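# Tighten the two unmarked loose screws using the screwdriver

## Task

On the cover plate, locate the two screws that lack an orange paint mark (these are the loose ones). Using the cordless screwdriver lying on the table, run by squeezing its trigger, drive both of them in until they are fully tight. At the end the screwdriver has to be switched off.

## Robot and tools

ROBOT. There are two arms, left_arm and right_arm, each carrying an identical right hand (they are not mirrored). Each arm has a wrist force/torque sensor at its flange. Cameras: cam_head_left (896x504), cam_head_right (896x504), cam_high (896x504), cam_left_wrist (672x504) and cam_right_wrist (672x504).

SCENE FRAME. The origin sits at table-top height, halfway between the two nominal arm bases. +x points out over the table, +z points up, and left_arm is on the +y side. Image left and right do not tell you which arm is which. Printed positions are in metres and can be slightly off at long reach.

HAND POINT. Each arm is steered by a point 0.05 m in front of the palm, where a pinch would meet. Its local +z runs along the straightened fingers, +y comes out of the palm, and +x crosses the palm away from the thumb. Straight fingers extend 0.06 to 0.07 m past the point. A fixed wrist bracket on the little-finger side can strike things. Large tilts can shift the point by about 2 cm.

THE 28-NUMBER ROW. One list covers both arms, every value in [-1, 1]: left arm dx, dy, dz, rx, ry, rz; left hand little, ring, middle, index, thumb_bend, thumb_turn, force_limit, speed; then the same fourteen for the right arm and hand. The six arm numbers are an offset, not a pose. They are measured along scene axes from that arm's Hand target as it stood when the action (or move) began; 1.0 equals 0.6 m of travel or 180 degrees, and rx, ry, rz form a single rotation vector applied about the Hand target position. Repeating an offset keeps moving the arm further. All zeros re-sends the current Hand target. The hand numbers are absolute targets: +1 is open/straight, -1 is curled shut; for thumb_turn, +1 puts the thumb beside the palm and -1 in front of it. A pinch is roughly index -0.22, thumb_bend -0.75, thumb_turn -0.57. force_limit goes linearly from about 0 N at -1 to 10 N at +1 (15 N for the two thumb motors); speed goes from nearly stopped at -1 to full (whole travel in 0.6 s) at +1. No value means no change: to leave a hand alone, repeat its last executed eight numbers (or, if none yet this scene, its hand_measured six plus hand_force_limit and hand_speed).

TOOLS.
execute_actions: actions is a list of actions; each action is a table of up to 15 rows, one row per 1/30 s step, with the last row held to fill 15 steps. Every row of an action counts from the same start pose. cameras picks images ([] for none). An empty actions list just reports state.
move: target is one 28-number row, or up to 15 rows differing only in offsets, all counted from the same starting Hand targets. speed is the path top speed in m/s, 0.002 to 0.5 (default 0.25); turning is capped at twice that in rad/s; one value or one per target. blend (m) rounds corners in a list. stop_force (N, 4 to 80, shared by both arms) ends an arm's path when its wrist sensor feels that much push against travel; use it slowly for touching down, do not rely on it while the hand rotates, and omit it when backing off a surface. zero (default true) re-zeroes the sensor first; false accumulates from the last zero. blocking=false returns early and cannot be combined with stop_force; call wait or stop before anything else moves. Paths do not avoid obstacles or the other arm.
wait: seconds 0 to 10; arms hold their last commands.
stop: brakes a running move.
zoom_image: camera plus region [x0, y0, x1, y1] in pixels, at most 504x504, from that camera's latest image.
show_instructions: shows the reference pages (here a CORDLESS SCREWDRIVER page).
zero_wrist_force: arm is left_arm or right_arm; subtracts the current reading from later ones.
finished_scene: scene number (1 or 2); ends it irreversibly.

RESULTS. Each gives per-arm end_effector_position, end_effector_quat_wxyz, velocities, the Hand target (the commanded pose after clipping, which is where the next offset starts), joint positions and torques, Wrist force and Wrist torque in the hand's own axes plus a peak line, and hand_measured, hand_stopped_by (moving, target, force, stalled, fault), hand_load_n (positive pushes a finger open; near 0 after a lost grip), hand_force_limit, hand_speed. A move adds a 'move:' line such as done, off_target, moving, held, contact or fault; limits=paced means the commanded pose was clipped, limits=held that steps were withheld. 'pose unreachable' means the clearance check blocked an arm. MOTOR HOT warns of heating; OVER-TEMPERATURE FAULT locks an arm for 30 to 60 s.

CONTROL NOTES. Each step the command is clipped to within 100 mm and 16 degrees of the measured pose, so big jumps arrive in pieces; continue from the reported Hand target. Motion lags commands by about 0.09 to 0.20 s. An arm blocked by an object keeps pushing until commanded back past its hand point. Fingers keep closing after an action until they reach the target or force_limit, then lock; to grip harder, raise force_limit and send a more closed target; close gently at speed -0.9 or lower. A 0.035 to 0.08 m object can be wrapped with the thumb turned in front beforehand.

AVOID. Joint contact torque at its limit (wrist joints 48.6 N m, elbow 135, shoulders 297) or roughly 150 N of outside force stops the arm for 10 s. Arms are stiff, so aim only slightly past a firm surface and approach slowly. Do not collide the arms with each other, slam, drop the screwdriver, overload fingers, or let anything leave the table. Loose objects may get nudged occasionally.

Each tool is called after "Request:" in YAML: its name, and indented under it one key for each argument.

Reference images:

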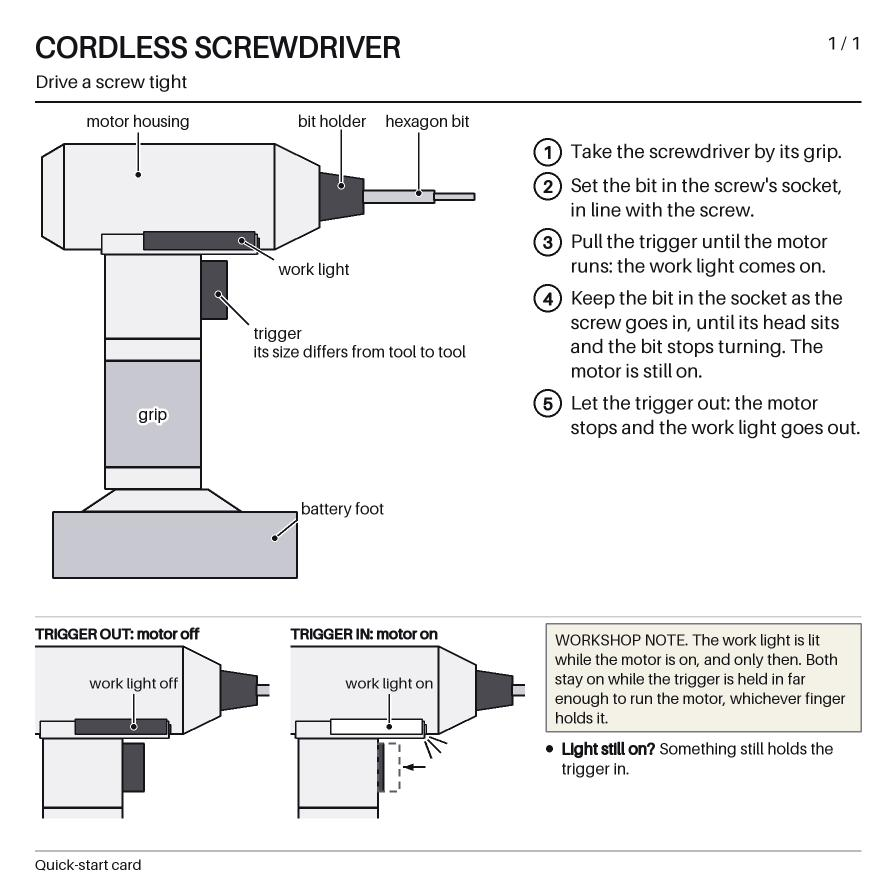

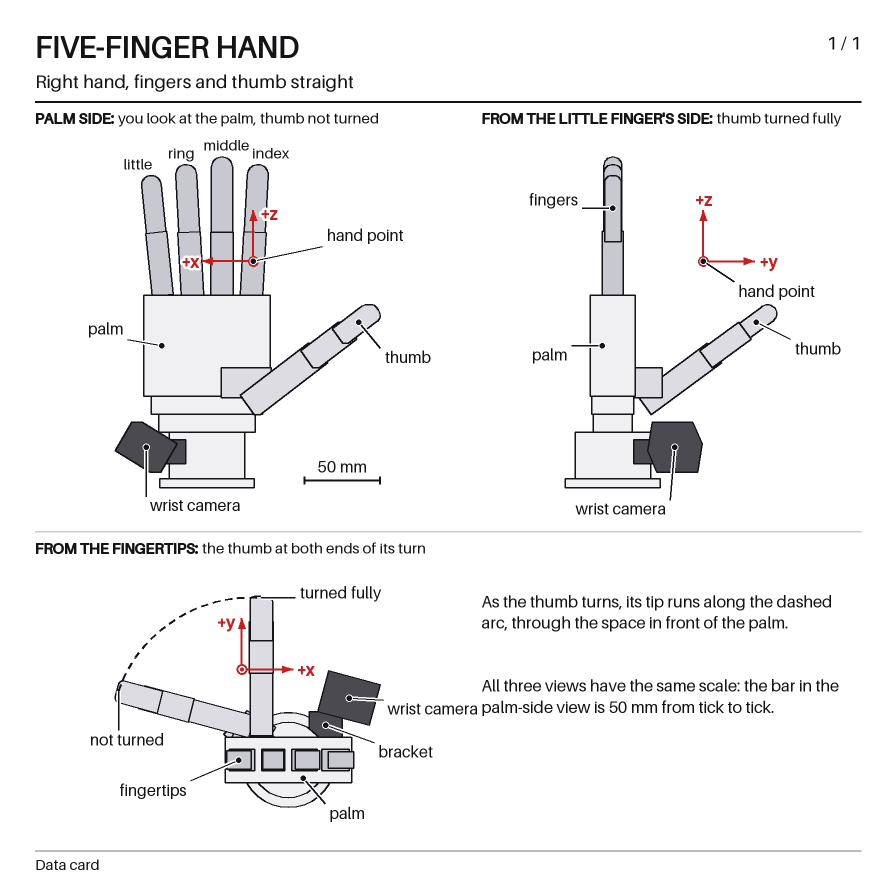

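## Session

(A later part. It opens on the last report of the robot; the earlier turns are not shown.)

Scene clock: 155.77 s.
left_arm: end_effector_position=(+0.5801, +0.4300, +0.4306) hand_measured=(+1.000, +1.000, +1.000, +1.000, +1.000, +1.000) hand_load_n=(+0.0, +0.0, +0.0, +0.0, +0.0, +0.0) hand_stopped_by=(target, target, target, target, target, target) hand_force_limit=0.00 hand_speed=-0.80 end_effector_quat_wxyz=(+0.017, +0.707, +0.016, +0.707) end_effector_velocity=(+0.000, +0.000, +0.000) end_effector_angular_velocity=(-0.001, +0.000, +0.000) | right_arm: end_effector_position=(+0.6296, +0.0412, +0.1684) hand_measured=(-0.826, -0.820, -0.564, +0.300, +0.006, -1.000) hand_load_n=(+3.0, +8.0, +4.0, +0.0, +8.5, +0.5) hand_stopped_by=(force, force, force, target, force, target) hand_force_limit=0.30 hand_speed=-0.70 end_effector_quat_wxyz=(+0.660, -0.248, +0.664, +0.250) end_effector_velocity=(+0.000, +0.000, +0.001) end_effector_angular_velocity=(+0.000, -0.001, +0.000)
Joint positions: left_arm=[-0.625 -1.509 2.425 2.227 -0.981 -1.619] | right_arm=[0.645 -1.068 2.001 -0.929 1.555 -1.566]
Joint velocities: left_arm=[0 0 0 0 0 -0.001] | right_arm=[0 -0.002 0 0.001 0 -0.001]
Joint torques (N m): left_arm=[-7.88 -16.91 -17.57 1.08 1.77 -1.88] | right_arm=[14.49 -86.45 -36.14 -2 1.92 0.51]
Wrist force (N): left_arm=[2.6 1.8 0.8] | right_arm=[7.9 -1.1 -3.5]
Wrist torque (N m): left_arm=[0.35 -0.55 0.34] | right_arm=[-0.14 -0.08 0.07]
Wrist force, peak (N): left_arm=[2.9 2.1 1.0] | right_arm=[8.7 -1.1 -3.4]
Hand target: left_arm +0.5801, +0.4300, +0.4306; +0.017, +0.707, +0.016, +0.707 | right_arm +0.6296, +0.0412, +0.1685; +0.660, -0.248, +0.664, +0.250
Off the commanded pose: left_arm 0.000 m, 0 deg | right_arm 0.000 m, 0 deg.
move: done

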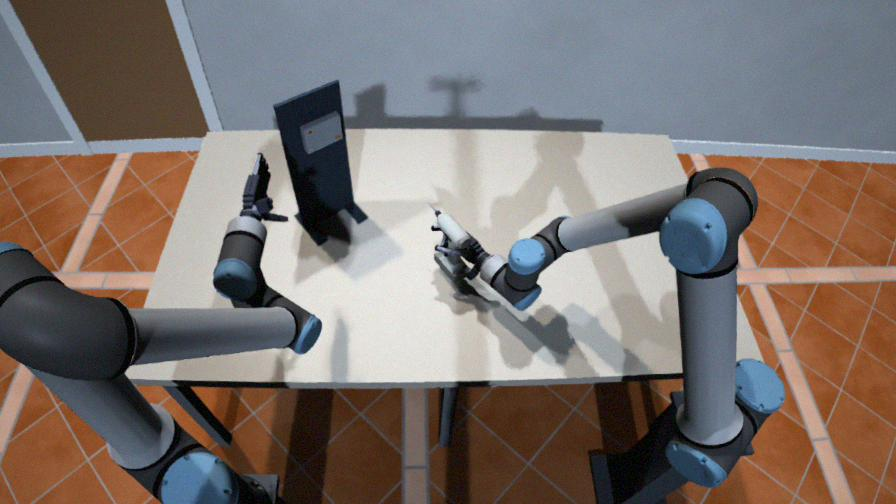

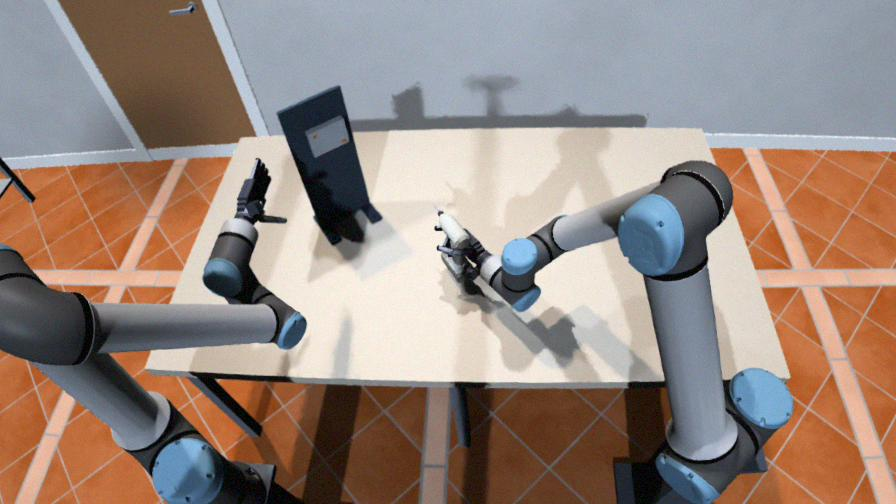

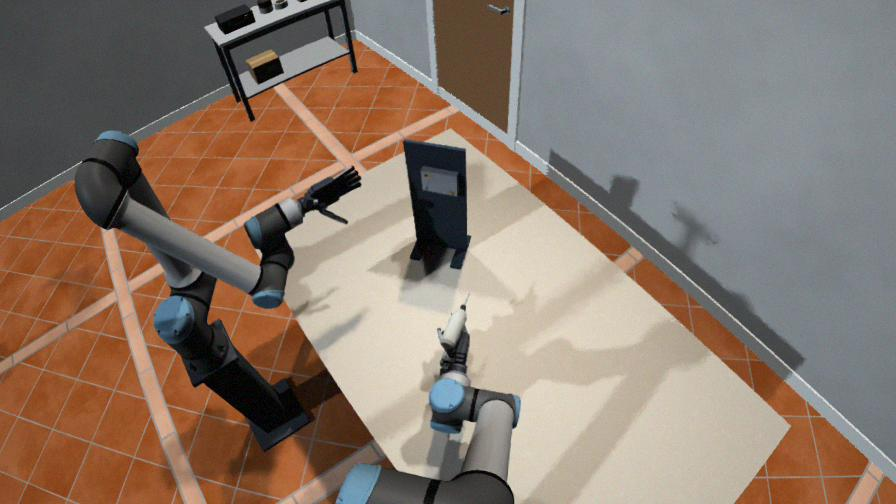

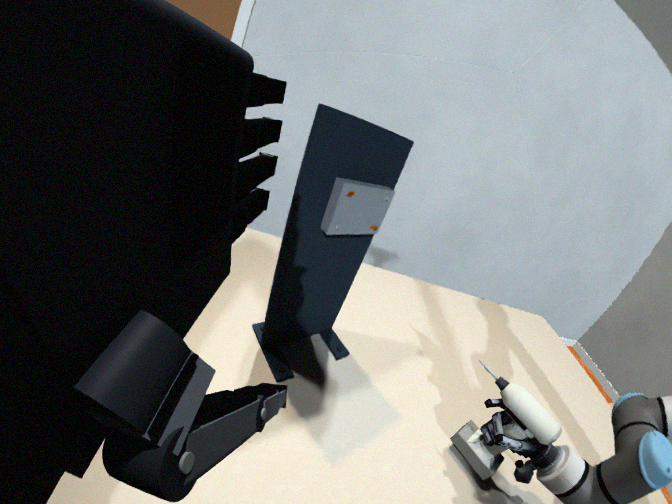

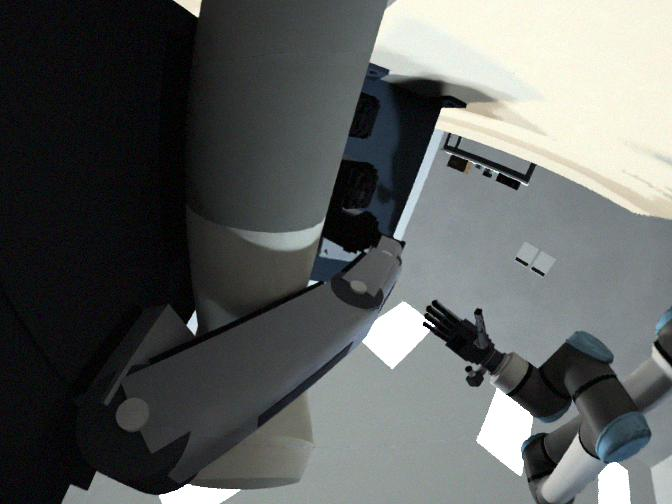

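Request:
move:
  target: [0,0,0,0,0,0,1,1,1,1,1,1,0,-0.8,0,0,-0.1333,0,0,0,-0.96,-0.96,-0.98,0.3,-0.98,-1,0.3,-0.7]
  speed: 0.025
  stop_force: 4
  cameras: ["cam_left_wrist","cam_head_right","cam_high"]

Request:
zoom_image:
  camera: "cam_left_wrist"
  region: [400, 330, 620, 504]

Request:
zoom_image:
  camera: "cam_head_right"
  region: [380, 160, 530, 310]

Scene clock: 158.33 s.
left_arm: end_effector_position=(+0.5801, +0.4300, +0.4306) hand_measured=(+1.000, +1.000, +1.000, +1.000, +1.000, +1.000) hand_load_n=(+0.0, +0.0, +0.0, +0.0, +0.0, +0.0) hand_stopped_by=(target, target, target, target, target, target) hand_force_limit=0.00 hand_speed=-0.80 end_effector_quat_wxyz=(+0.017, +0.707, +0.016, +0.707) end_effector_velocity=(+0.000, +0.000, +0.000) end_effector_angular_velocity=(+0.000, +0.000, +0.000) | right_arm: end_effector_position=(+0.6296, +0.0413, +0.1349) hand_measured=(-0.826, -0.822, -0.564, +0.300, +0.006, -1.000) hand_load_n=(+0.0, +0.5, +4.5, +0.0, +9.0, +0.5) hand_stopped_by=(force, force, force, target, force, target) hand_force_limit=0.30 hand_speed=-0.70 end_effector_quat_wxyz=(+0.660, -0.248, +0.664, +0.250) end_effector_velocity=(+0.000, +0.000, +0.000) end_effector_angular_velocity=(+0.000, +0.000, +0.000)
Joint positions: left_arm=[-0.625 -1.509 2.425 2.227 -0.981 -1.619] | right_arm=[0.645 -1.019 2.008 -0.985 1.555 -1.566]
Joint velocities: left_arm=[0 -0.001 0 0 0 0] | right_arm=[0 0 0 -0.001 0 0]
Joint torques (N m): left_arm=[-8.05 -18.29 -18.24 0.95 1.38 -1.82] | right_arm=[7.15 -74.36 -33.61 -6.66 -0.5 0.01]
Wrist force (N): left_arm=[2.7 1.6 0.6] | right_arm=[7.3 -1.1 -3.5]
Wrist torque (N m): left_arm=[0.34 -0.54 0.34] | right_arm=[-0.15 -0.02 0.04]
Wrist force, peak (N): left_arm=[3.4 1.8 0.7] | right_arm=[7.6 -1.3 -3.5]
Hand target: left_arm +0.5801, +0.4300, +0.4306; +0.017, +0.707, +0.016, +0.707 | right_arm +0.6296, +0.0412, +0.1349; +0.660, -0.248, +0.664, +0.250
Off the commanded pose: left_arm 0.000 m, 0 deg | right_arm 0.046 m, 0 deg.
move: contact (right_arm)
Images, in order (width x height): cam_head_right 896x504, cam_high 896x504, cam_left_wrist 672x504.

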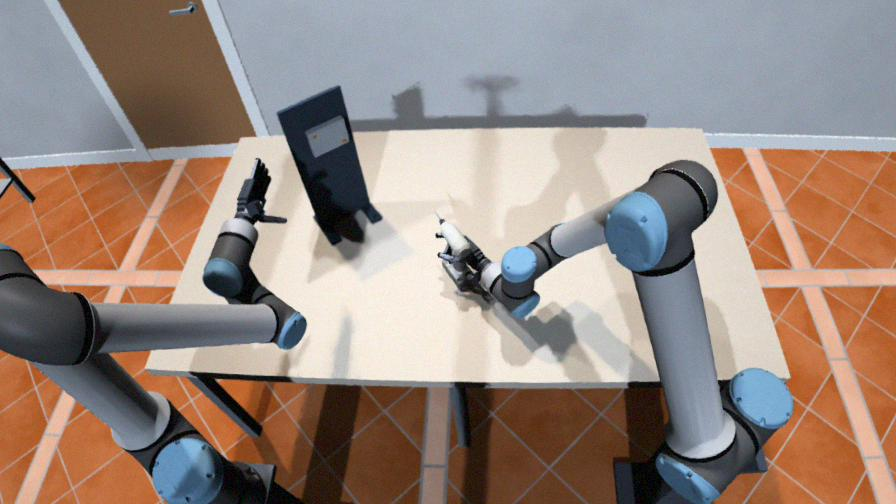

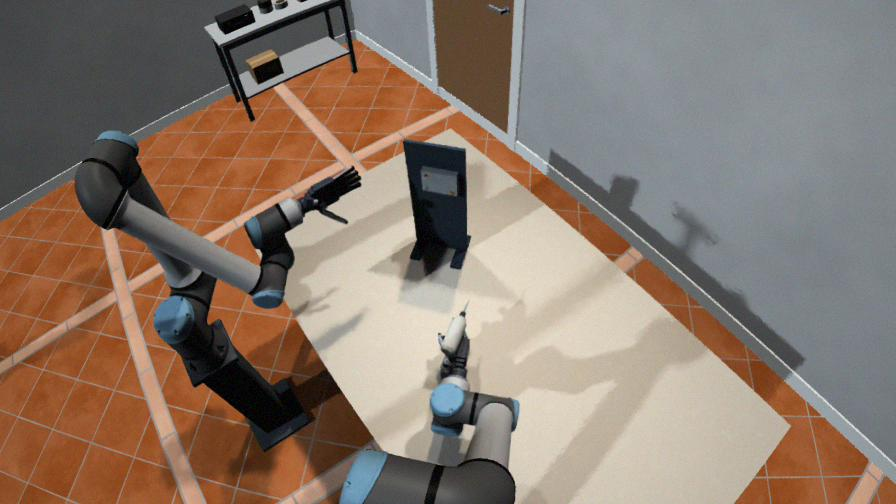

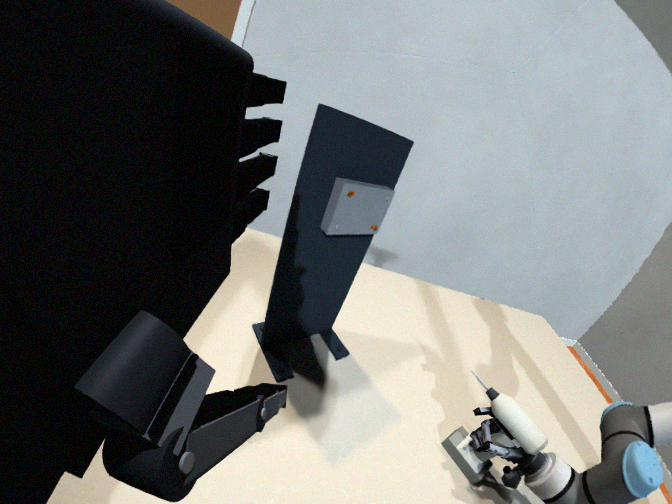

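Scaled by 2.291 from the camera's 672x504 image, which has a finer 960x720 frame.

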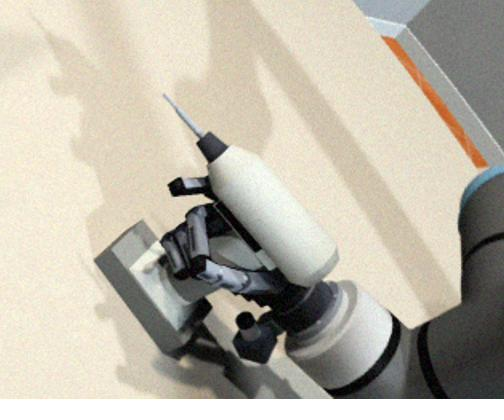

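Scaled by 3.360.

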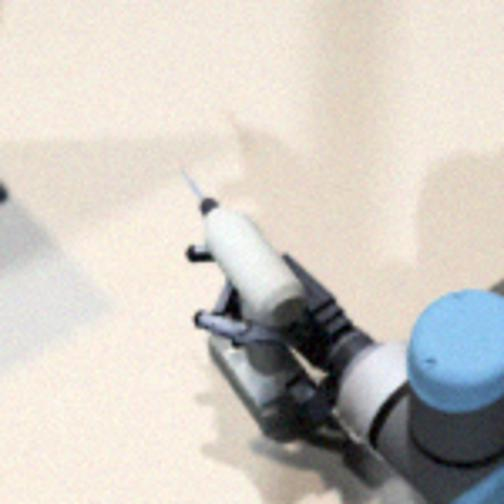

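Request:
move:
  target: [0,0,0,0,0,0,1,1,1,1,1,1,0,-0.8,0,0,-0.03,0,0,0,-0.96,-0.96,-0.98,0.3,-0.98,-1,0.3,-0.7]
  speed: 0.008
  stop_force: 7
  cameras: ["cam_left_wrist","cam_head_right"]

Request:
zoom_image:
  camera: "cam_left_wrist"
  region: [400, 330, 620, 504]

Request:
zoom_image:
  camera: "cam_head_right"
  region: [380, 160, 530, 310]

Scene clock: 159.33 s.
left_arm: end_effector_position=(+0.5801, +0.4300, +0.4306) hand_measured=(+1.000, +1.000, +1.000, +1.000, +1.000, +1.000) hand_load_n=(+0.0, +0.0, +0.0, +0.0, +0.0, +0.0) hand_stopped_by=(target, target, target, target, target, target) hand_force_limit=0.00 hand_speed=-0.80 end_effector_quat_wxyz=(+0.017, +0.707, +0.016, +0.707) end_effector_velocity=(+0.000, +0.000, +0.000) end_effector_angular_velocity=(+0.000, +0.000, +0.000) | right_arm: end_effector_position=(+0.6297, +0.0413, +0.1344) hand_measured=(-0.826, -0.822, -0.564, +0.300, +0.006, -1.000) hand_load_n=(+0.0, +1.0, +4.5, +0.0, +9.0, +0.5) hand_stopped_by=(force, force, force, target, force, target) hand_force_limit=0.30 hand_speed=-0.70 end_effector_quat_wxyz=(+0.660, -0.248, +0.664, +0.250) end_effector_velocity=(+0.000, +0.000, +0.000) end_effector_angular_velocity=(+0.000, -0.001, +0.000)
Joint positions: left_arm=[-0.625 -1.509 2.425 2.227 -0.981 -1.619] | right_arm=[0.645 -1.018 2.008 -0.985 1.555 -1.566]
Joint velocities: left_arm=[0 0.001 0 -0.001 0 0] | right_arm=[0 0 0 -0.001 0 0]
Joint torques (N m): left_arm=[-9.66 -20.51 -18.52 0.85 1.53 -1.95] | right_arm=[6.01 -85.97 -28.74 -0.48 -0.37 0.01]
Wrist force (N): left_arm=[2.5 1.9 0.6] | right_arm=[2.6 -1.1 -2.9]
Wrist torque (N m): left_arm=[0.38 -0.52 0.34] | right_arm=[-0.15 0.05 -0.25]
Wrist force, peak (N): left_arm=[2.8 2.1 0.8] | right_arm=[7.6 -0.9 -3.6]
Hand target: left_arm +0.5801, +0.4300, +0.4306; +0.017, +0.707, +0.016, +0.707 | right_arm +0.6297, +0.0413, +0.1344; +0.660, -0.248, +0.664, +0.250
Off the commanded pose: left_arm 0.000 m, 0 deg | right_arm 0.017 m, 0 deg.
move: contact (right_arm)
Images, in order (width x height): cam_head_right 896x504, cam_left_wrist 672x504.

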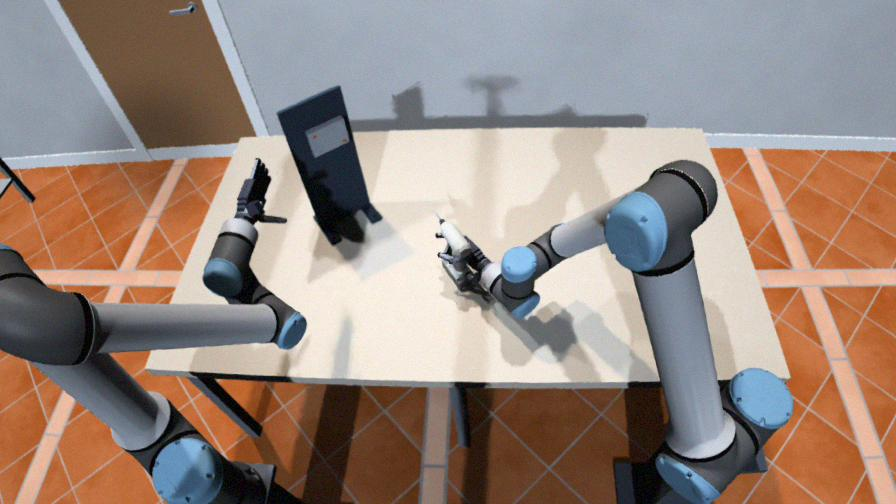

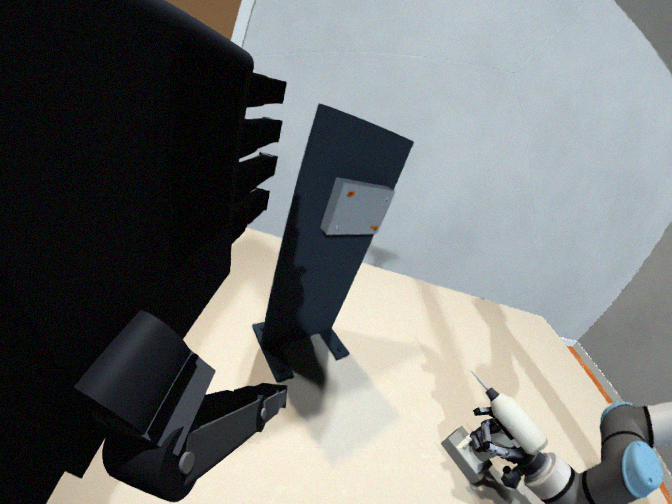

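Scaled by 2.291 from the camera's 672x504 image, which has a finer 960x720 frame.

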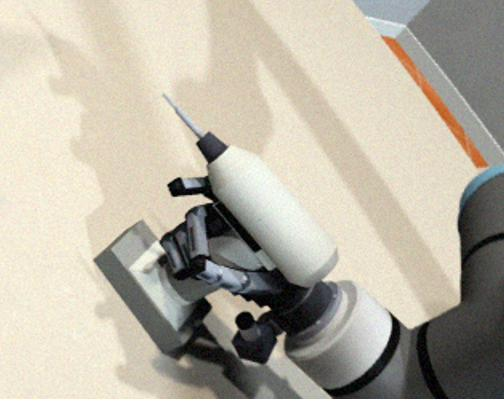

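Scaled by 3.360.

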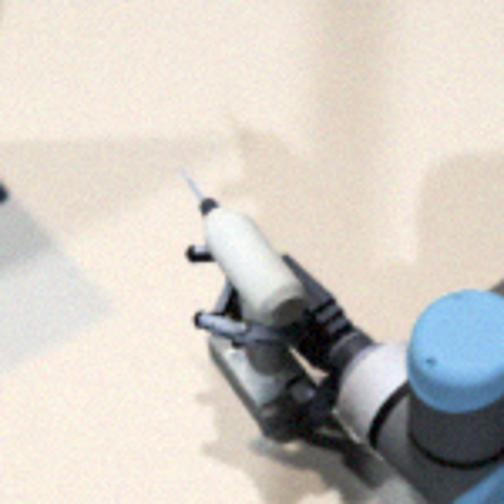

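Request:
move:
  target: [0,0,0,0,0,0,1,1,1,1,1,1,0,-0.8,0,0,0.0,0.0062,-0.0092,0,-0.96,-0.96,-0.98,0.3,-0.98,-1,0.3,-0.7]
  speed: 0.03
  cameras: []

Request:
move:
  target: [0,0,0,0,0,0,1,1,1,1,1,1,0,-0.8,0,0,-0.03,0,0,0,-0.96,-0.96,-0.98,0.3,-0.98,-1,0.3,-0.7]
  speed: 0.006
  stop_force: 5
  cameras: []

Scene clock: 160.53 s.
left_arm: end_effector_position=(+0.5801, +0.4300, +0.4306) hand_measured=(+1.000, +1.000, +1.000, +1.000, +1.000, +1.000) hand_load_n=(+0.0, +0.0, +0.0, +0.0, +0.0, +0.0) hand_stopped_by=(target, target, target, target, target, target) hand_force_limit=0.00 hand_speed=-0.80 end_effector_quat_wxyz=(+0.017, +0.707, +0.016, +0.707) end_effector_velocity=(+0.000, -0.001, +0.000) end_effector_angular_velocity=(+0.000, +0.001, -0.001) | right_arm: end_effector_position=(+0.6296, +0.0413, +0.1343) hand_measured=(-0.826, -0.822, -0.564, +0.300, +0.006, -1.000) hand_load_n=(+0.0, +0.0, +4.5, +0.0, +9.0, +0.5) hand_stopped_by=(force, force, force, target, force, target) hand_force_limit=0.30 hand_speed=-0.70 end_effector_quat_wxyz=(+0.672, -0.245, +0.652, +0.253) end_effector_velocity=(+0.000, +0.000, +0.000) end_effector_angular_velocity=(-0.002, +0.002, -0.001)
Joint positions: left_arm=[-0.625 -1.509 2.425 2.227 -0.981 -1.619] | right_arm=[0.644 -1.007 2.015 -1.038 1.555 -1.57]
Joint velocities: left_arm=[-0.001 0 0 0 0 0] | right_arm=[0 -0.001 0 0.004 0 0]
Joint torques (N m): left_arm=[-7.5 -16.93 -17.91 0.69 1.6 -1.93] | right_arm=[-14.88 -84.01 -27.73 -0.29 -0.97 -0.49]
Wrist force (N): left_arm=[2.8 1.8 0.7] | right_arm=[-0.4 -0.1 -3.6]
Wrist torque (N m): left_arm=[0.35 -0.58 0.35] | right_arm=[-0.10 0.26 -0.17]
Wrist force, peak (N): left_arm=[3.0 2.0 0.8] | right_arm=[6.6 -1.2 -3.6]
Hand target: left_arm +0.5801, +0.4300, +0.4306; +0.017, +0.707, +0.016, +0.707 | right_arm +0.6297, +0.0413, +0.1345; +0.672, -0.245, +0.652, +0.253
Off the commanded pose: left_arm 0.000 m, 0 deg | right_arm 0.000 m, 0 deg.
move: done
No camera images: "cameras" was empty.

Scene clock: 164.13 s.
left_arm: end_effector_position=(+0.5801, +0.4300, +0.4306) hand_measured=(+1.000, +1.000, +1.000, +1.000, +1.000, +1.000) hand_load_n=(+0.0, +0.0, +0.0, +0.0, +0.0, +0.0) hand_stopped_by=(target, target, target, target, target, target) hand_force_limit=0.00 hand_speed=-0.80 end_effector_quat_wxyz=(+0.017, +0.707, +0.016, +0.707) end_effector_velocity=(+0.000, +0.000, +0.000) end_effector_angular_velocity=(+0.000, +0.000, -0.001) | right_arm: end_effector_position=(+0.6297, +0.0413, +0.1164) hand_measured=(-0.826, -0.822, -0.564, +0.300, +0.006, -1.000) hand_load_n=(+0.5, +0.0, +4.5, +0.0, +9.0, +0.5) hand_stopped_by=(force, force, force, target, force, target) hand_force_limit=0.30 hand_speed=-0.70 end_effector_quat_wxyz=(+0.672, -0.245, +0.652, +0.253) end_effector_velocity=(+0.000, +0.000, +0.000) end_effector_angular_velocity=(-0.001, +0.001, +0.001)
Joint positions: left_arm=[-0.625 -1.509 2.425 2.227 -0.981 -1.619] | right_arm=[0.644 -0.979 2.016 -1.067 1.555 -1.57]
Joint velocities: left_arm=[-0.001 0 0 0.001 0 0] | right_arm=[0 -0.001 0 0.002 -0.001 0]
Joint torques (N m): left_arm=[-8.07 -17.78 -17.35 1.18 1.83 -2.29] | right_arm=[-0.52 -82.09 -19.41 -0.47 1.12 0.83]
Wrist force (N): left_arm=[2.8 2.0 0.4] | right_arm=[-0.7 -0.5 -4.0]
Wrist torque (N m): left_arm=[0.40 -0.55 0.36] | right_arm=[-0.12 0.30 -0.21]
Wrist force, peak (N): left_arm=[3.0 2.1 0.9] | right_arm=[-1.2 0.2 -5.0]
Hand target: left_arm +0.5801, +0.4300, +0.4306; +0.017, +0.707, +0.016, +0.707 | right_arm +0.6297, +0.0413, +0.1165; +0.672, -0.245, +0.652, +0.253
Off the commanded pose: left_arm 0.000 m, 0 deg | right_arm 0.000 m, 0 deg.
move: done
No camera images: "cameras" was empty.

Request:
wait:
  seconds: 0
  cameras: ["cam_left_wrist","cam_head_right","cam_right_wrist"]

Request:
zoom_image:
  camera: "cam_left_wrist"
  region: [400, 330, 620, 504]

Request:
zoom_image:
  camera: "cam_head_right"
  region: [380, 160, 530, 310]

Scene clock: 164.27 s.
left_arm: end_effector_position=(+0.5801, +0.4300, +0.4306) hand_measured=(+1.000, +1.000, +1.000, +1.000, +1.000, +1.000) hand_load_n=(+0.0, +0.5, +0.0, +0.0, +0.0, +0.0) hand_stopped_by=(target, target, target, target, target, target) hand_force_limit=0.00 hand_speed=-0.80 end_effector_quat_wxyz=(+0.017, +0.707, +0.016, +0.707) end_effector_velocity=(+0.000, -0.001, +0.000) end_effector_angular_velocity=(-0.001, +0.000, -0.001) | right_arm: end_effector_position=(+0.6297, +0.0413, +0.1164) hand_measured=(-0.826, -0.822, -0.564, +0.300, +0.006, -1.000) hand_load_n=(+0.0, -0.5, +4.5, +0.0, +9.0, +0.5) hand_stopped_by=(force, force, force, target, force, target) hand_force_limit=0.30 hand_speed=-0.70 end_effector_quat_wxyz=(+0.672, -0.245, +0.652, +0.253) end_effector_velocity=(+0.000, +0.000, -0.001) end_effector_angular_velocity=(+0.000, +0.001, +0.000)
Joint positions: left_arm=[-0.625 -1.509 2.425 2.227 -0.981 -1.619] | right_arm=[0.644 -0.979 2.016 -1.067 1.555 -1.57]
Joint velocities: left_arm=[-0.001 0 0 0 -0.001 -0.001] | right_arm=[0 0.001 0 0 0 0]
Joint torques (N m): left_arm=[-9.87 -18.97 -18.74 1.51 1.53 -2.03] | right_arm=[-0.7 -83.44 -20.02 0.03 1.08 0.89]
Wrist force (N): left_arm=[2.7 1.6 0.9] | right_arm=[-0.6 -0.5 -4.1]
Wrist torque (N m): left_arm=[0.31 -0.56 0.34] | right_arm=[-0.10 0.29 -0.20]
Wrist force, peak (N): left_arm=[2.8 1.7 0.8] | right_arm=[-0.6 -0.5 -4.1]
Hand target: left_arm +0.5801, +0.4300, +0.4306; +0.017, +0.707, +0.016, +0.707 | right_arm +0.6297, +0.0413, +0.1165; +0.672, -0.245, +0.652, +0.253
Off the commanded pose: left_arm 0.000 m, 0 deg | right_arm 0.000 m, 0 deg.
Images, in order (width x height): cam_head_right 896x504, cam_left_wrist 672x504, cam_right_wrist 672x504.

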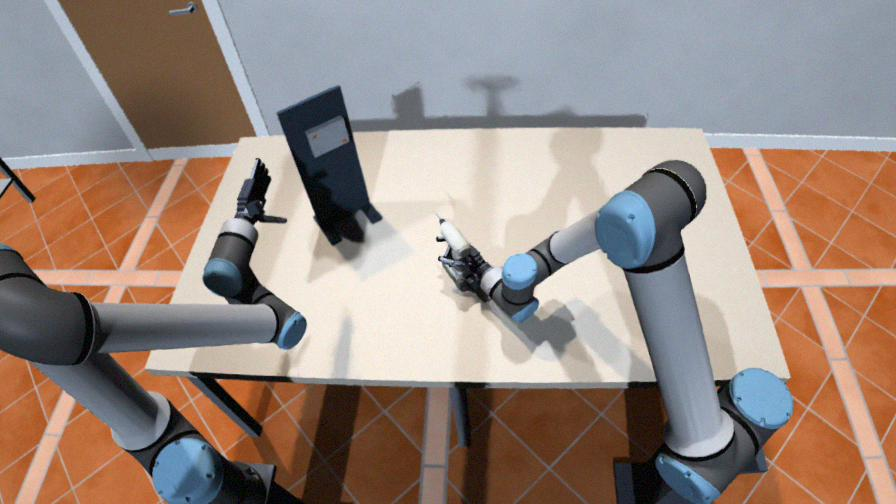

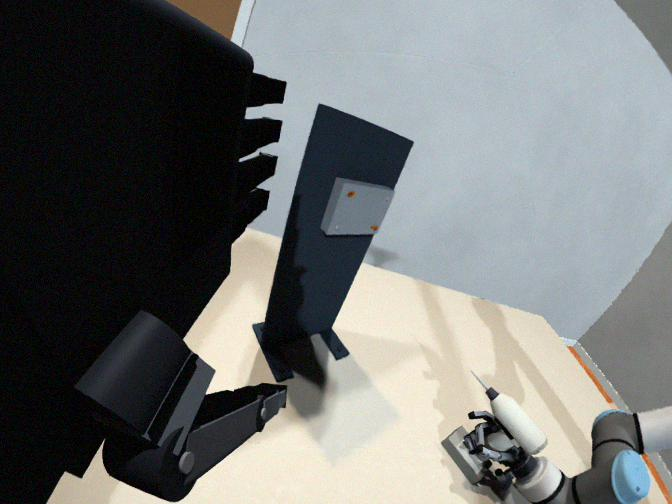

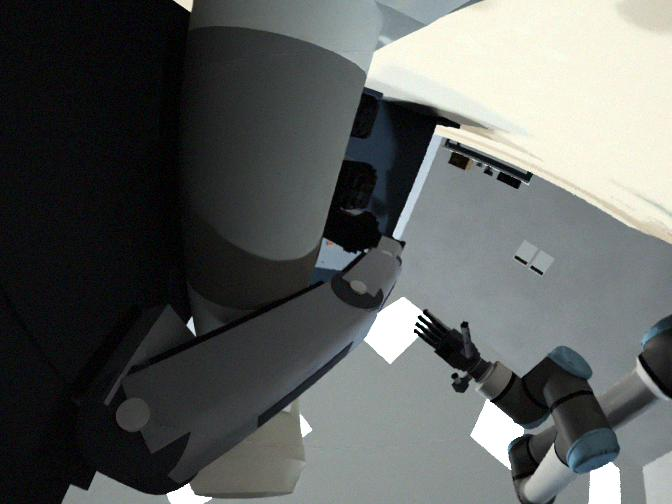

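Scaled by 2.291 from the camera's 672x504 image, which has a finer 960x720 frame.

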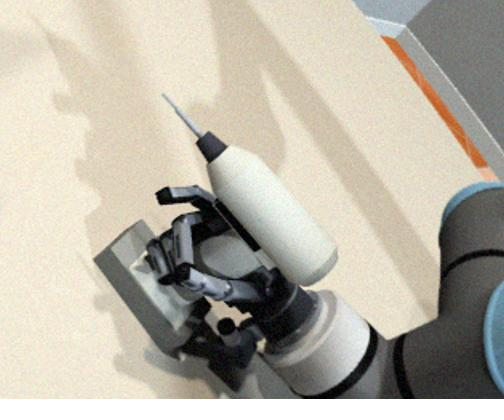

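Scaled by 3.360.

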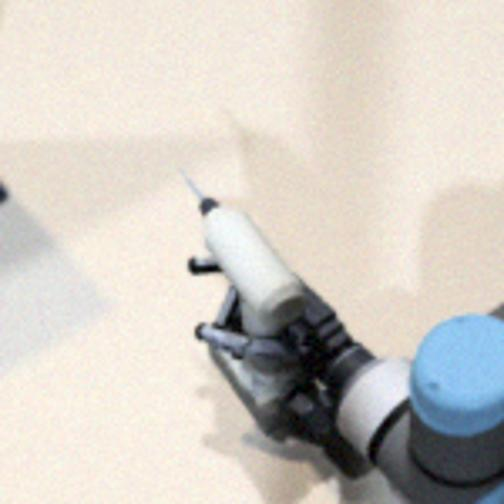

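Request:
move:
  target: [0,0,0,0,0,0,1,1,1,1,1,1,0,-0.8,0,0,0,0,0,0,-0.7,-0.7,-0.45,0.3,0.15,-1,0.3,-0.85]
  speed: 0.02
  cameras: ["cam_right_wrist"]

Request:
move:
  target: [0,0,0,0,0,0,1,1,1,1,1,1,0,-0.8,0,0,0,0,0,0,0.98,0.98,0.98,0.98,0.98,-1,0.3,-0.3]
  speed: 0.02
  cameras: ["cam_left_wrist","cam_head_right","cam_right_wrist"]

Request:
zoom_image:
  camera: "cam_left_wrist"
  region: [400, 330, 620, 504]

Request:
zoom_image:
  camera: "cam_head_right"
  region: [380, 160, 530, 310]

Scene clock: 165.73 s.
left_arm: end_effector_position=(+0.5801, +0.4300, +0.4306) hand_measured=(+1.000, +1.000, +1.000, +1.000, +1.000, +1.000) hand_load_n=(+0.0, +0.0, +0.0, +0.0, +0.0, +0.0) hand_stopped_by=(target, target, target, target, target, target) hand_force_limit=0.00 hand_speed=-0.80 end_effector_quat_wxyz=(+0.017, +0.707, +0.016, +0.707) end_effector_velocity=(+0.000, +0.001, +0.000) end_effector_angular_velocity=(+0.000, +0.000, +0.001) | right_arm: end_effector_position=(+0.6297, +0.0413, +0.1165) hand_measured=(-0.700, -0.700, -0.450, +0.300, +0.150, -1.000) hand_load_n=(+0.0, +0.0, +0.0, +0.0, +0.0, +0.0) hand_stopped_by=(target, target, target, target, target, target) hand_force_limit=0.30 hand_speed=-0.85 end_effector_quat_wxyz=(+0.672, -0.245, +0.652, +0.253) end_effector_velocity=(+0.000, +0.000, -0.001) end_effector_angular_velocity=(-0.001, +0.001, +0.000)
Joint positions: left_arm=[-0.625 -1.509 2.425 2.227 -0.981 -1.619] | right_arm=[0.644 -0.979 2.016 -1.067 1.555 -1.57]
Joint velocities: left_arm=[0.001 0 0 0 0 0] | right_arm=[0 0 0 0.001 0 0]
Joint torques (N m): left_arm=[-9.35 -16.36 -18.79 1.1 1.85 -2.12] | right_arm=[10.2 -84.4 -24.44 -1.3 1.27 0.94]
Wrist force (N): left_arm=[2.4 1.8 0.3] | right_arm=[0.2 -1.5 -3.0]
Wrist torque (N m): left_arm=[0.37 -0.51 0.33] | right_arm=[-0.23 0.20 -0.19]
Wrist force, peak (N): left_arm=[3.0 2.2 0.7] | right_arm=[-0.4 -0.6 -5.2]
Hand target: left_arm +0.5801, +0.4300, +0.4306; +0.017, +0.707, +0.016, +0.707 | right_arm +0.6297, +0.0413, +0.1165; +0.672, -0.245, +0.652, +0.253
Off the commanded pose: left_arm 0.000 m, 0 deg | right_arm 0.000 m, 0 deg.
move: done
Images, in order (width x height): cam_right_wrist 672x504.

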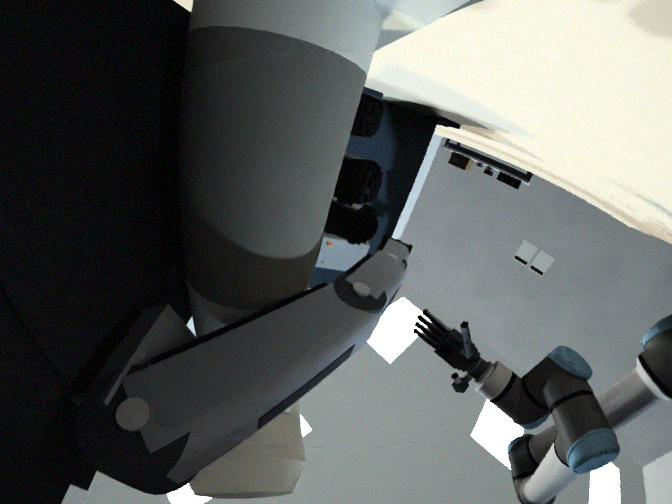

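Scene clock: 167.47 s.
left_arm: end_effector_position=(+0.5801, +0.4300, +0.4306) hand_measured=(+1.000, +1.000, +1.000, +1.000, +1.000, +1.000) hand_load_n=(+0.0, +0.0, +0.0, +0.0, +0.0, +0.0) hand_stopped_by=(target, target, target, target, target, target) hand_force_limit=0.00 hand_speed=-0.80 end_effector_quat_wxyz=(+0.017, +0.707, +0.016, +0.707) end_effector_velocity=(+0.000, +0.000, +0.000) end_effector_angular_velocity=(-0.001, -0.001, +0.000) | right_arm: end_effector_position=(+0.6297, +0.0413, +0.1165) hand_measured=(+0.980, +0.980, +0.980, +0.980, +0.980, -1.000) hand_load_n=(+0.0, +0.0, +0.0, +0.0, +0.0, +0.0) hand_stopped_by=(target, target, target, target, target, target) hand_force_limit=0.30 hand_speed=-0.30 end_effector_quat_wxyz=(+0.672, -0.245, +0.652, +0.253) end_effector_velocity=(+0.000, +0.000, +0.000) end_effector_angular_velocity=(+0.000, +0.000, +0.000)
Joint positions: left_arm=[-0.625 -1.509 2.425 2.227 -0.981 -1.619] | right_arm=[0.644 -0.979 2.016 -1.067 1.555 -1.57]
Joint velocities: left_arm=[0 -0.001 0 0 0 0] | right_arm=[0 0 0 0 0 0]
Joint torques (N m): left_arm=[-7.49 -20.35 -18.87 0.8 1.78 -1.69] | right_arm=[12.82 -85.69 -27.38 -2.89 1.16 0.93]
Wrist force (N): left_arm=[2.9 1.4 0.5] | right_arm=[-0.1 -1.2 -3.7]
Wrist torque (N m): left_arm=[0.31 -0.58 0.34] | right_arm=[-0.13 0.28 -0.19]
Wrist force, peak (N): left_arm=[3.0 2.0 0.7] | right_arm=[-0.2 -1.1 -3.9]
Hand target: left_arm +0.5801, +0.4300, +0.4306; +0.017, +0.707, +0.016, +0.707 | right_arm +0.6297, +0.0413, +0.1165; +0.672, -0.245, +0.652, +0.253
Off the commanded pose: left_arm 0.000 m, 0 deg | right_arm 0.000 m, 0 deg.
move: done
Images, in order (width x height): cam_head_right 896x504, cam_left_wrist 672x504, cam_right_wrist 672x504.

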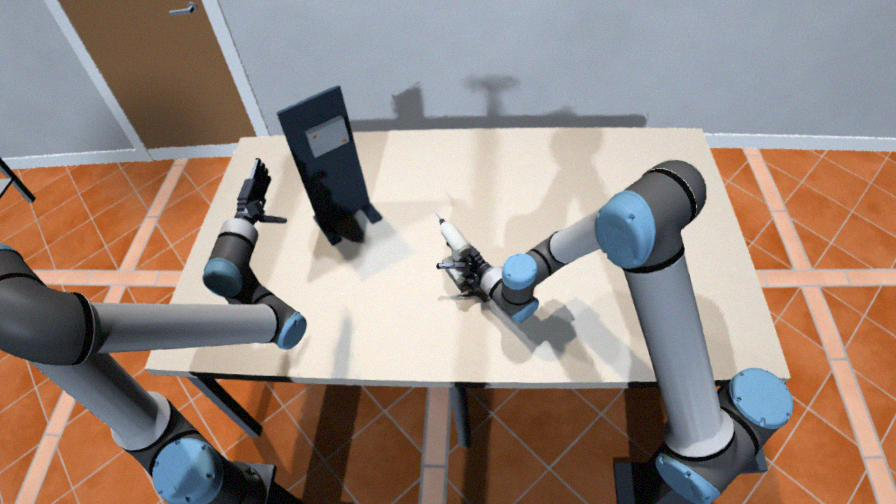

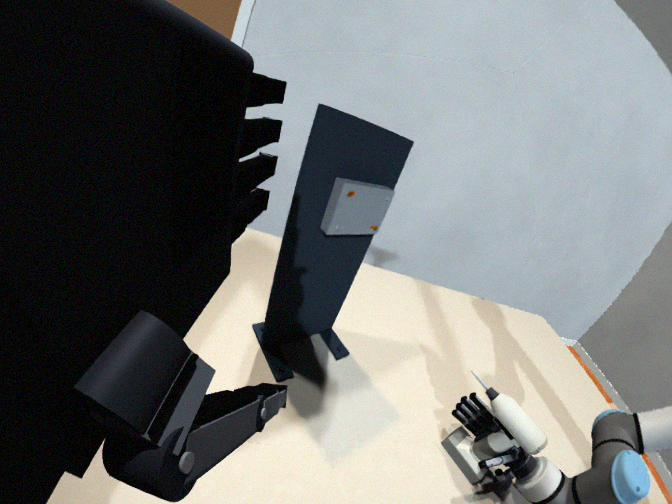

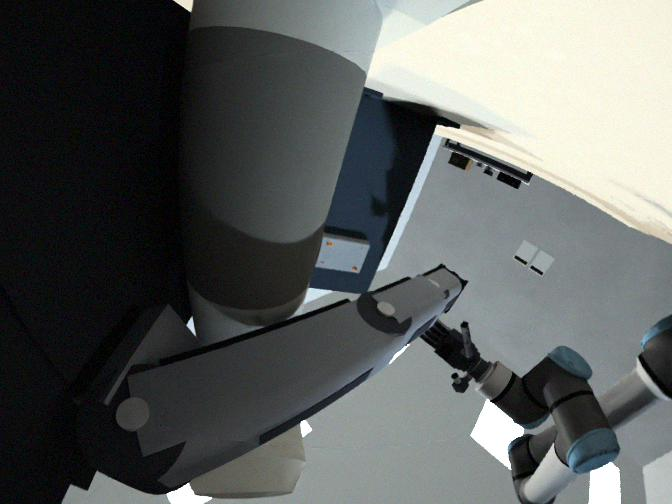

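Scaled by 2.291 from the camera's 672x504 image, which has a finer 960x720 frame.

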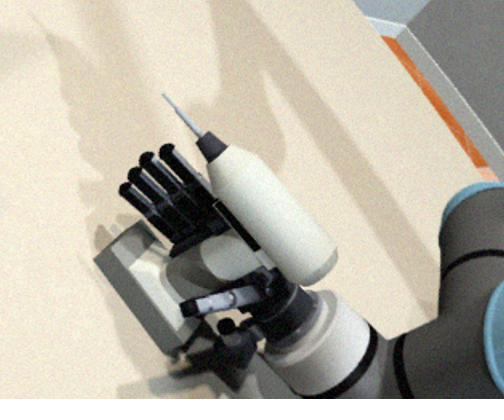

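Scaled by 3.360.

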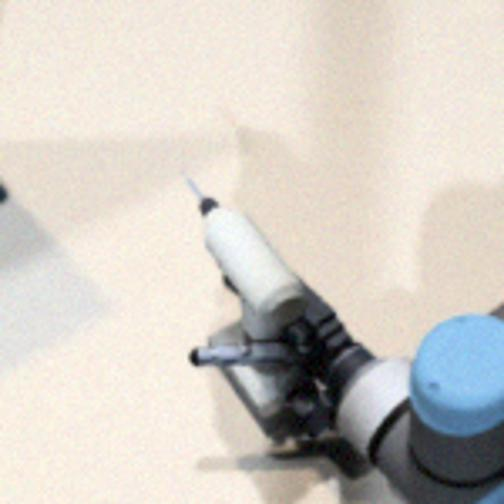

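Request:
move:
  target: [0,0,0,0,0,0,1,1,1,1,1,1,0,-0.8,-0.08,-0.0702,0,0,0,0,0.98,0.98,0.98,0.98,0.98,-1,0.3,-0.3]
  speed: 0.05
  stop_force: 5
  cameras: ["cam_left_wrist","cam_head_right"]

Request:
zoom_image:
  camera: "cam_left_wrist"
  region: [400, 330, 620, 504]

Request:
zoom_image:
  camera: "cam_head_right"
  region: [380, 160, 530, 310]

Scene clock: 170.00 s.
left_arm: end_effector_position=(+0.5801, +0.4300, +0.4306) hand_measured=(+1.000, +1.000, +1.000, +1.000, +1.000, +1.000) hand_load_n=(+0.0, +0.0, +0.0, +0.0, +0.0, +0.0) hand_stopped_by=(target, target, target, target, target, target) hand_force_limit=0.00 hand_speed=-0.80 end_effector_quat_wxyz=(+0.017, +0.707, +0.016, +0.707) end_effector_velocity=(+0.000, +0.000, +0.000) end_effector_angular_velocity=(+0.001, -0.001, +0.000) | right_arm: end_effector_position=(+0.5817, -0.0009, +0.1164) hand_measured=(+0.980, +0.980, +0.980, +0.980, +0.980, -1.000) hand_load_n=(+0.0, +0.0, +0.0, +0.0, +0.0, -0.5) hand_stopped_by=(target, target, target, target, target, target) hand_force_limit=0.30 hand_speed=-0.30 end_effector_quat_wxyz=(+0.672, -0.245, +0.652, +0.253) end_effector_velocity=(+0.000, +0.000, +0.000) end_effector_angular_velocity=(+0.000, +0.000, -0.001)
Joint positions: left_arm=[-0.625 -1.509 2.425 2.227 -0.981 -1.619] | right_arm=[0.643 -1.037 2.142 -1.136 1.553 -1.569]
Joint velocities: left_arm=[0 0 0 0 0 0.001] | right_arm=[0 -0.001 0 0 0 0]
Joint torques (N m): left_arm=[-7.31 -18.22 -19.06 1.34 1.21 -1.81] | right_arm=[-9.87 -58.94 -24.97 -0.48 -0.13 1.29]
Wrist force (N): left_arm=[2.7 1.5 0.8] | right_arm=[-0.2 -1.3 -3.4]
Wrist torque (N m): left_arm=[0.32 -0.56 0.34] | right_arm=[-0.20 0.29 -0.17]
Wrist force, peak (N): left_arm=[2.9 2.2 0.7] | right_arm=[-0.2 -2.7 -3.4]
Hand target: left_arm +0.5801, +0.4300, +0.4306; +0.017, +0.707, +0.016, +0.707 | right_arm +0.5817, -0.0009, +0.1164; +0.672, -0.245, +0.652, +0.253
Off the commanded pose: left_arm 0.000 m, 0 deg | right_arm 0.000 m, 0 deg.
move: done
Images, in order (width x height): cam_head_right 896x504, cam_left_wrist 672x504.

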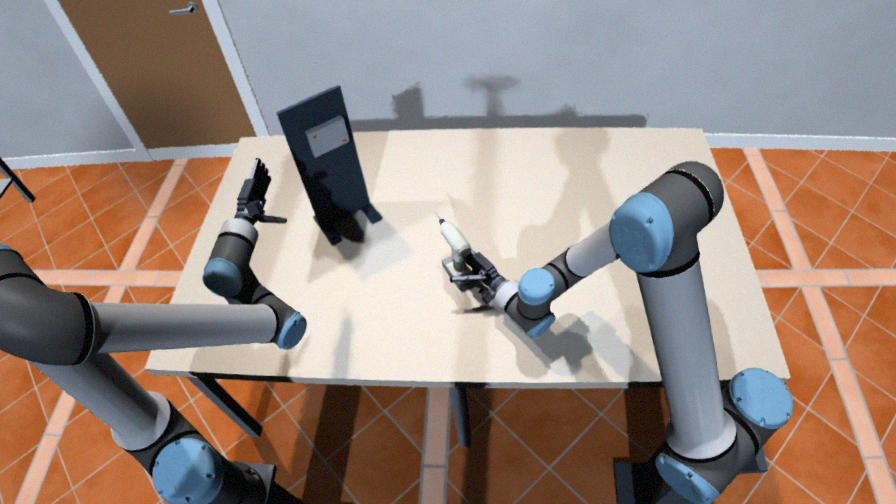

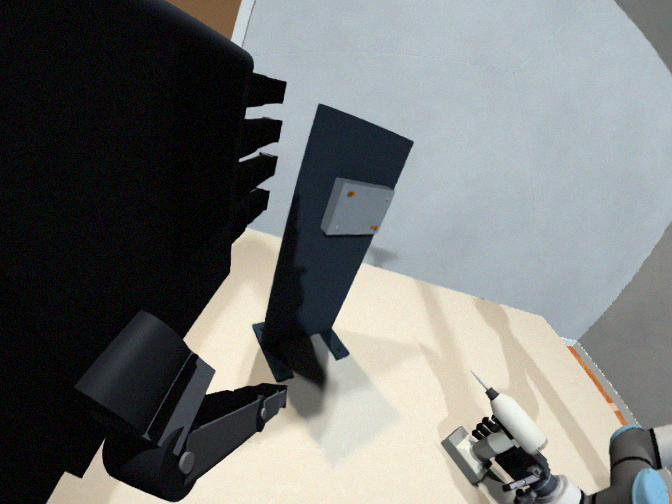

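Scaled by 2.291 from the camera's 672x504 image, which has a finer 960x720 frame.

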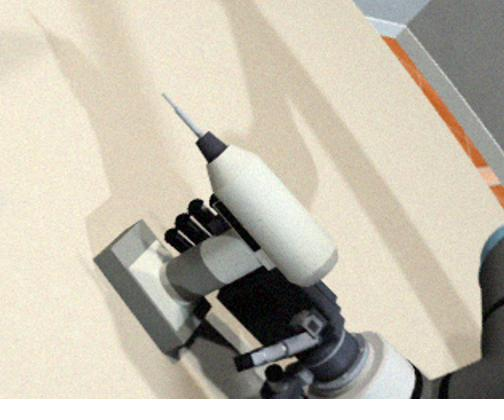

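Scaled by 3.360.

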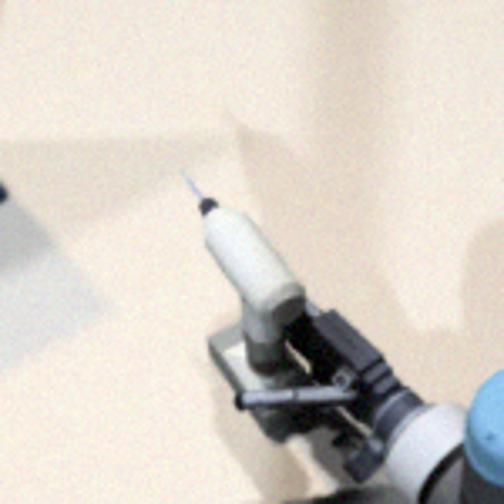

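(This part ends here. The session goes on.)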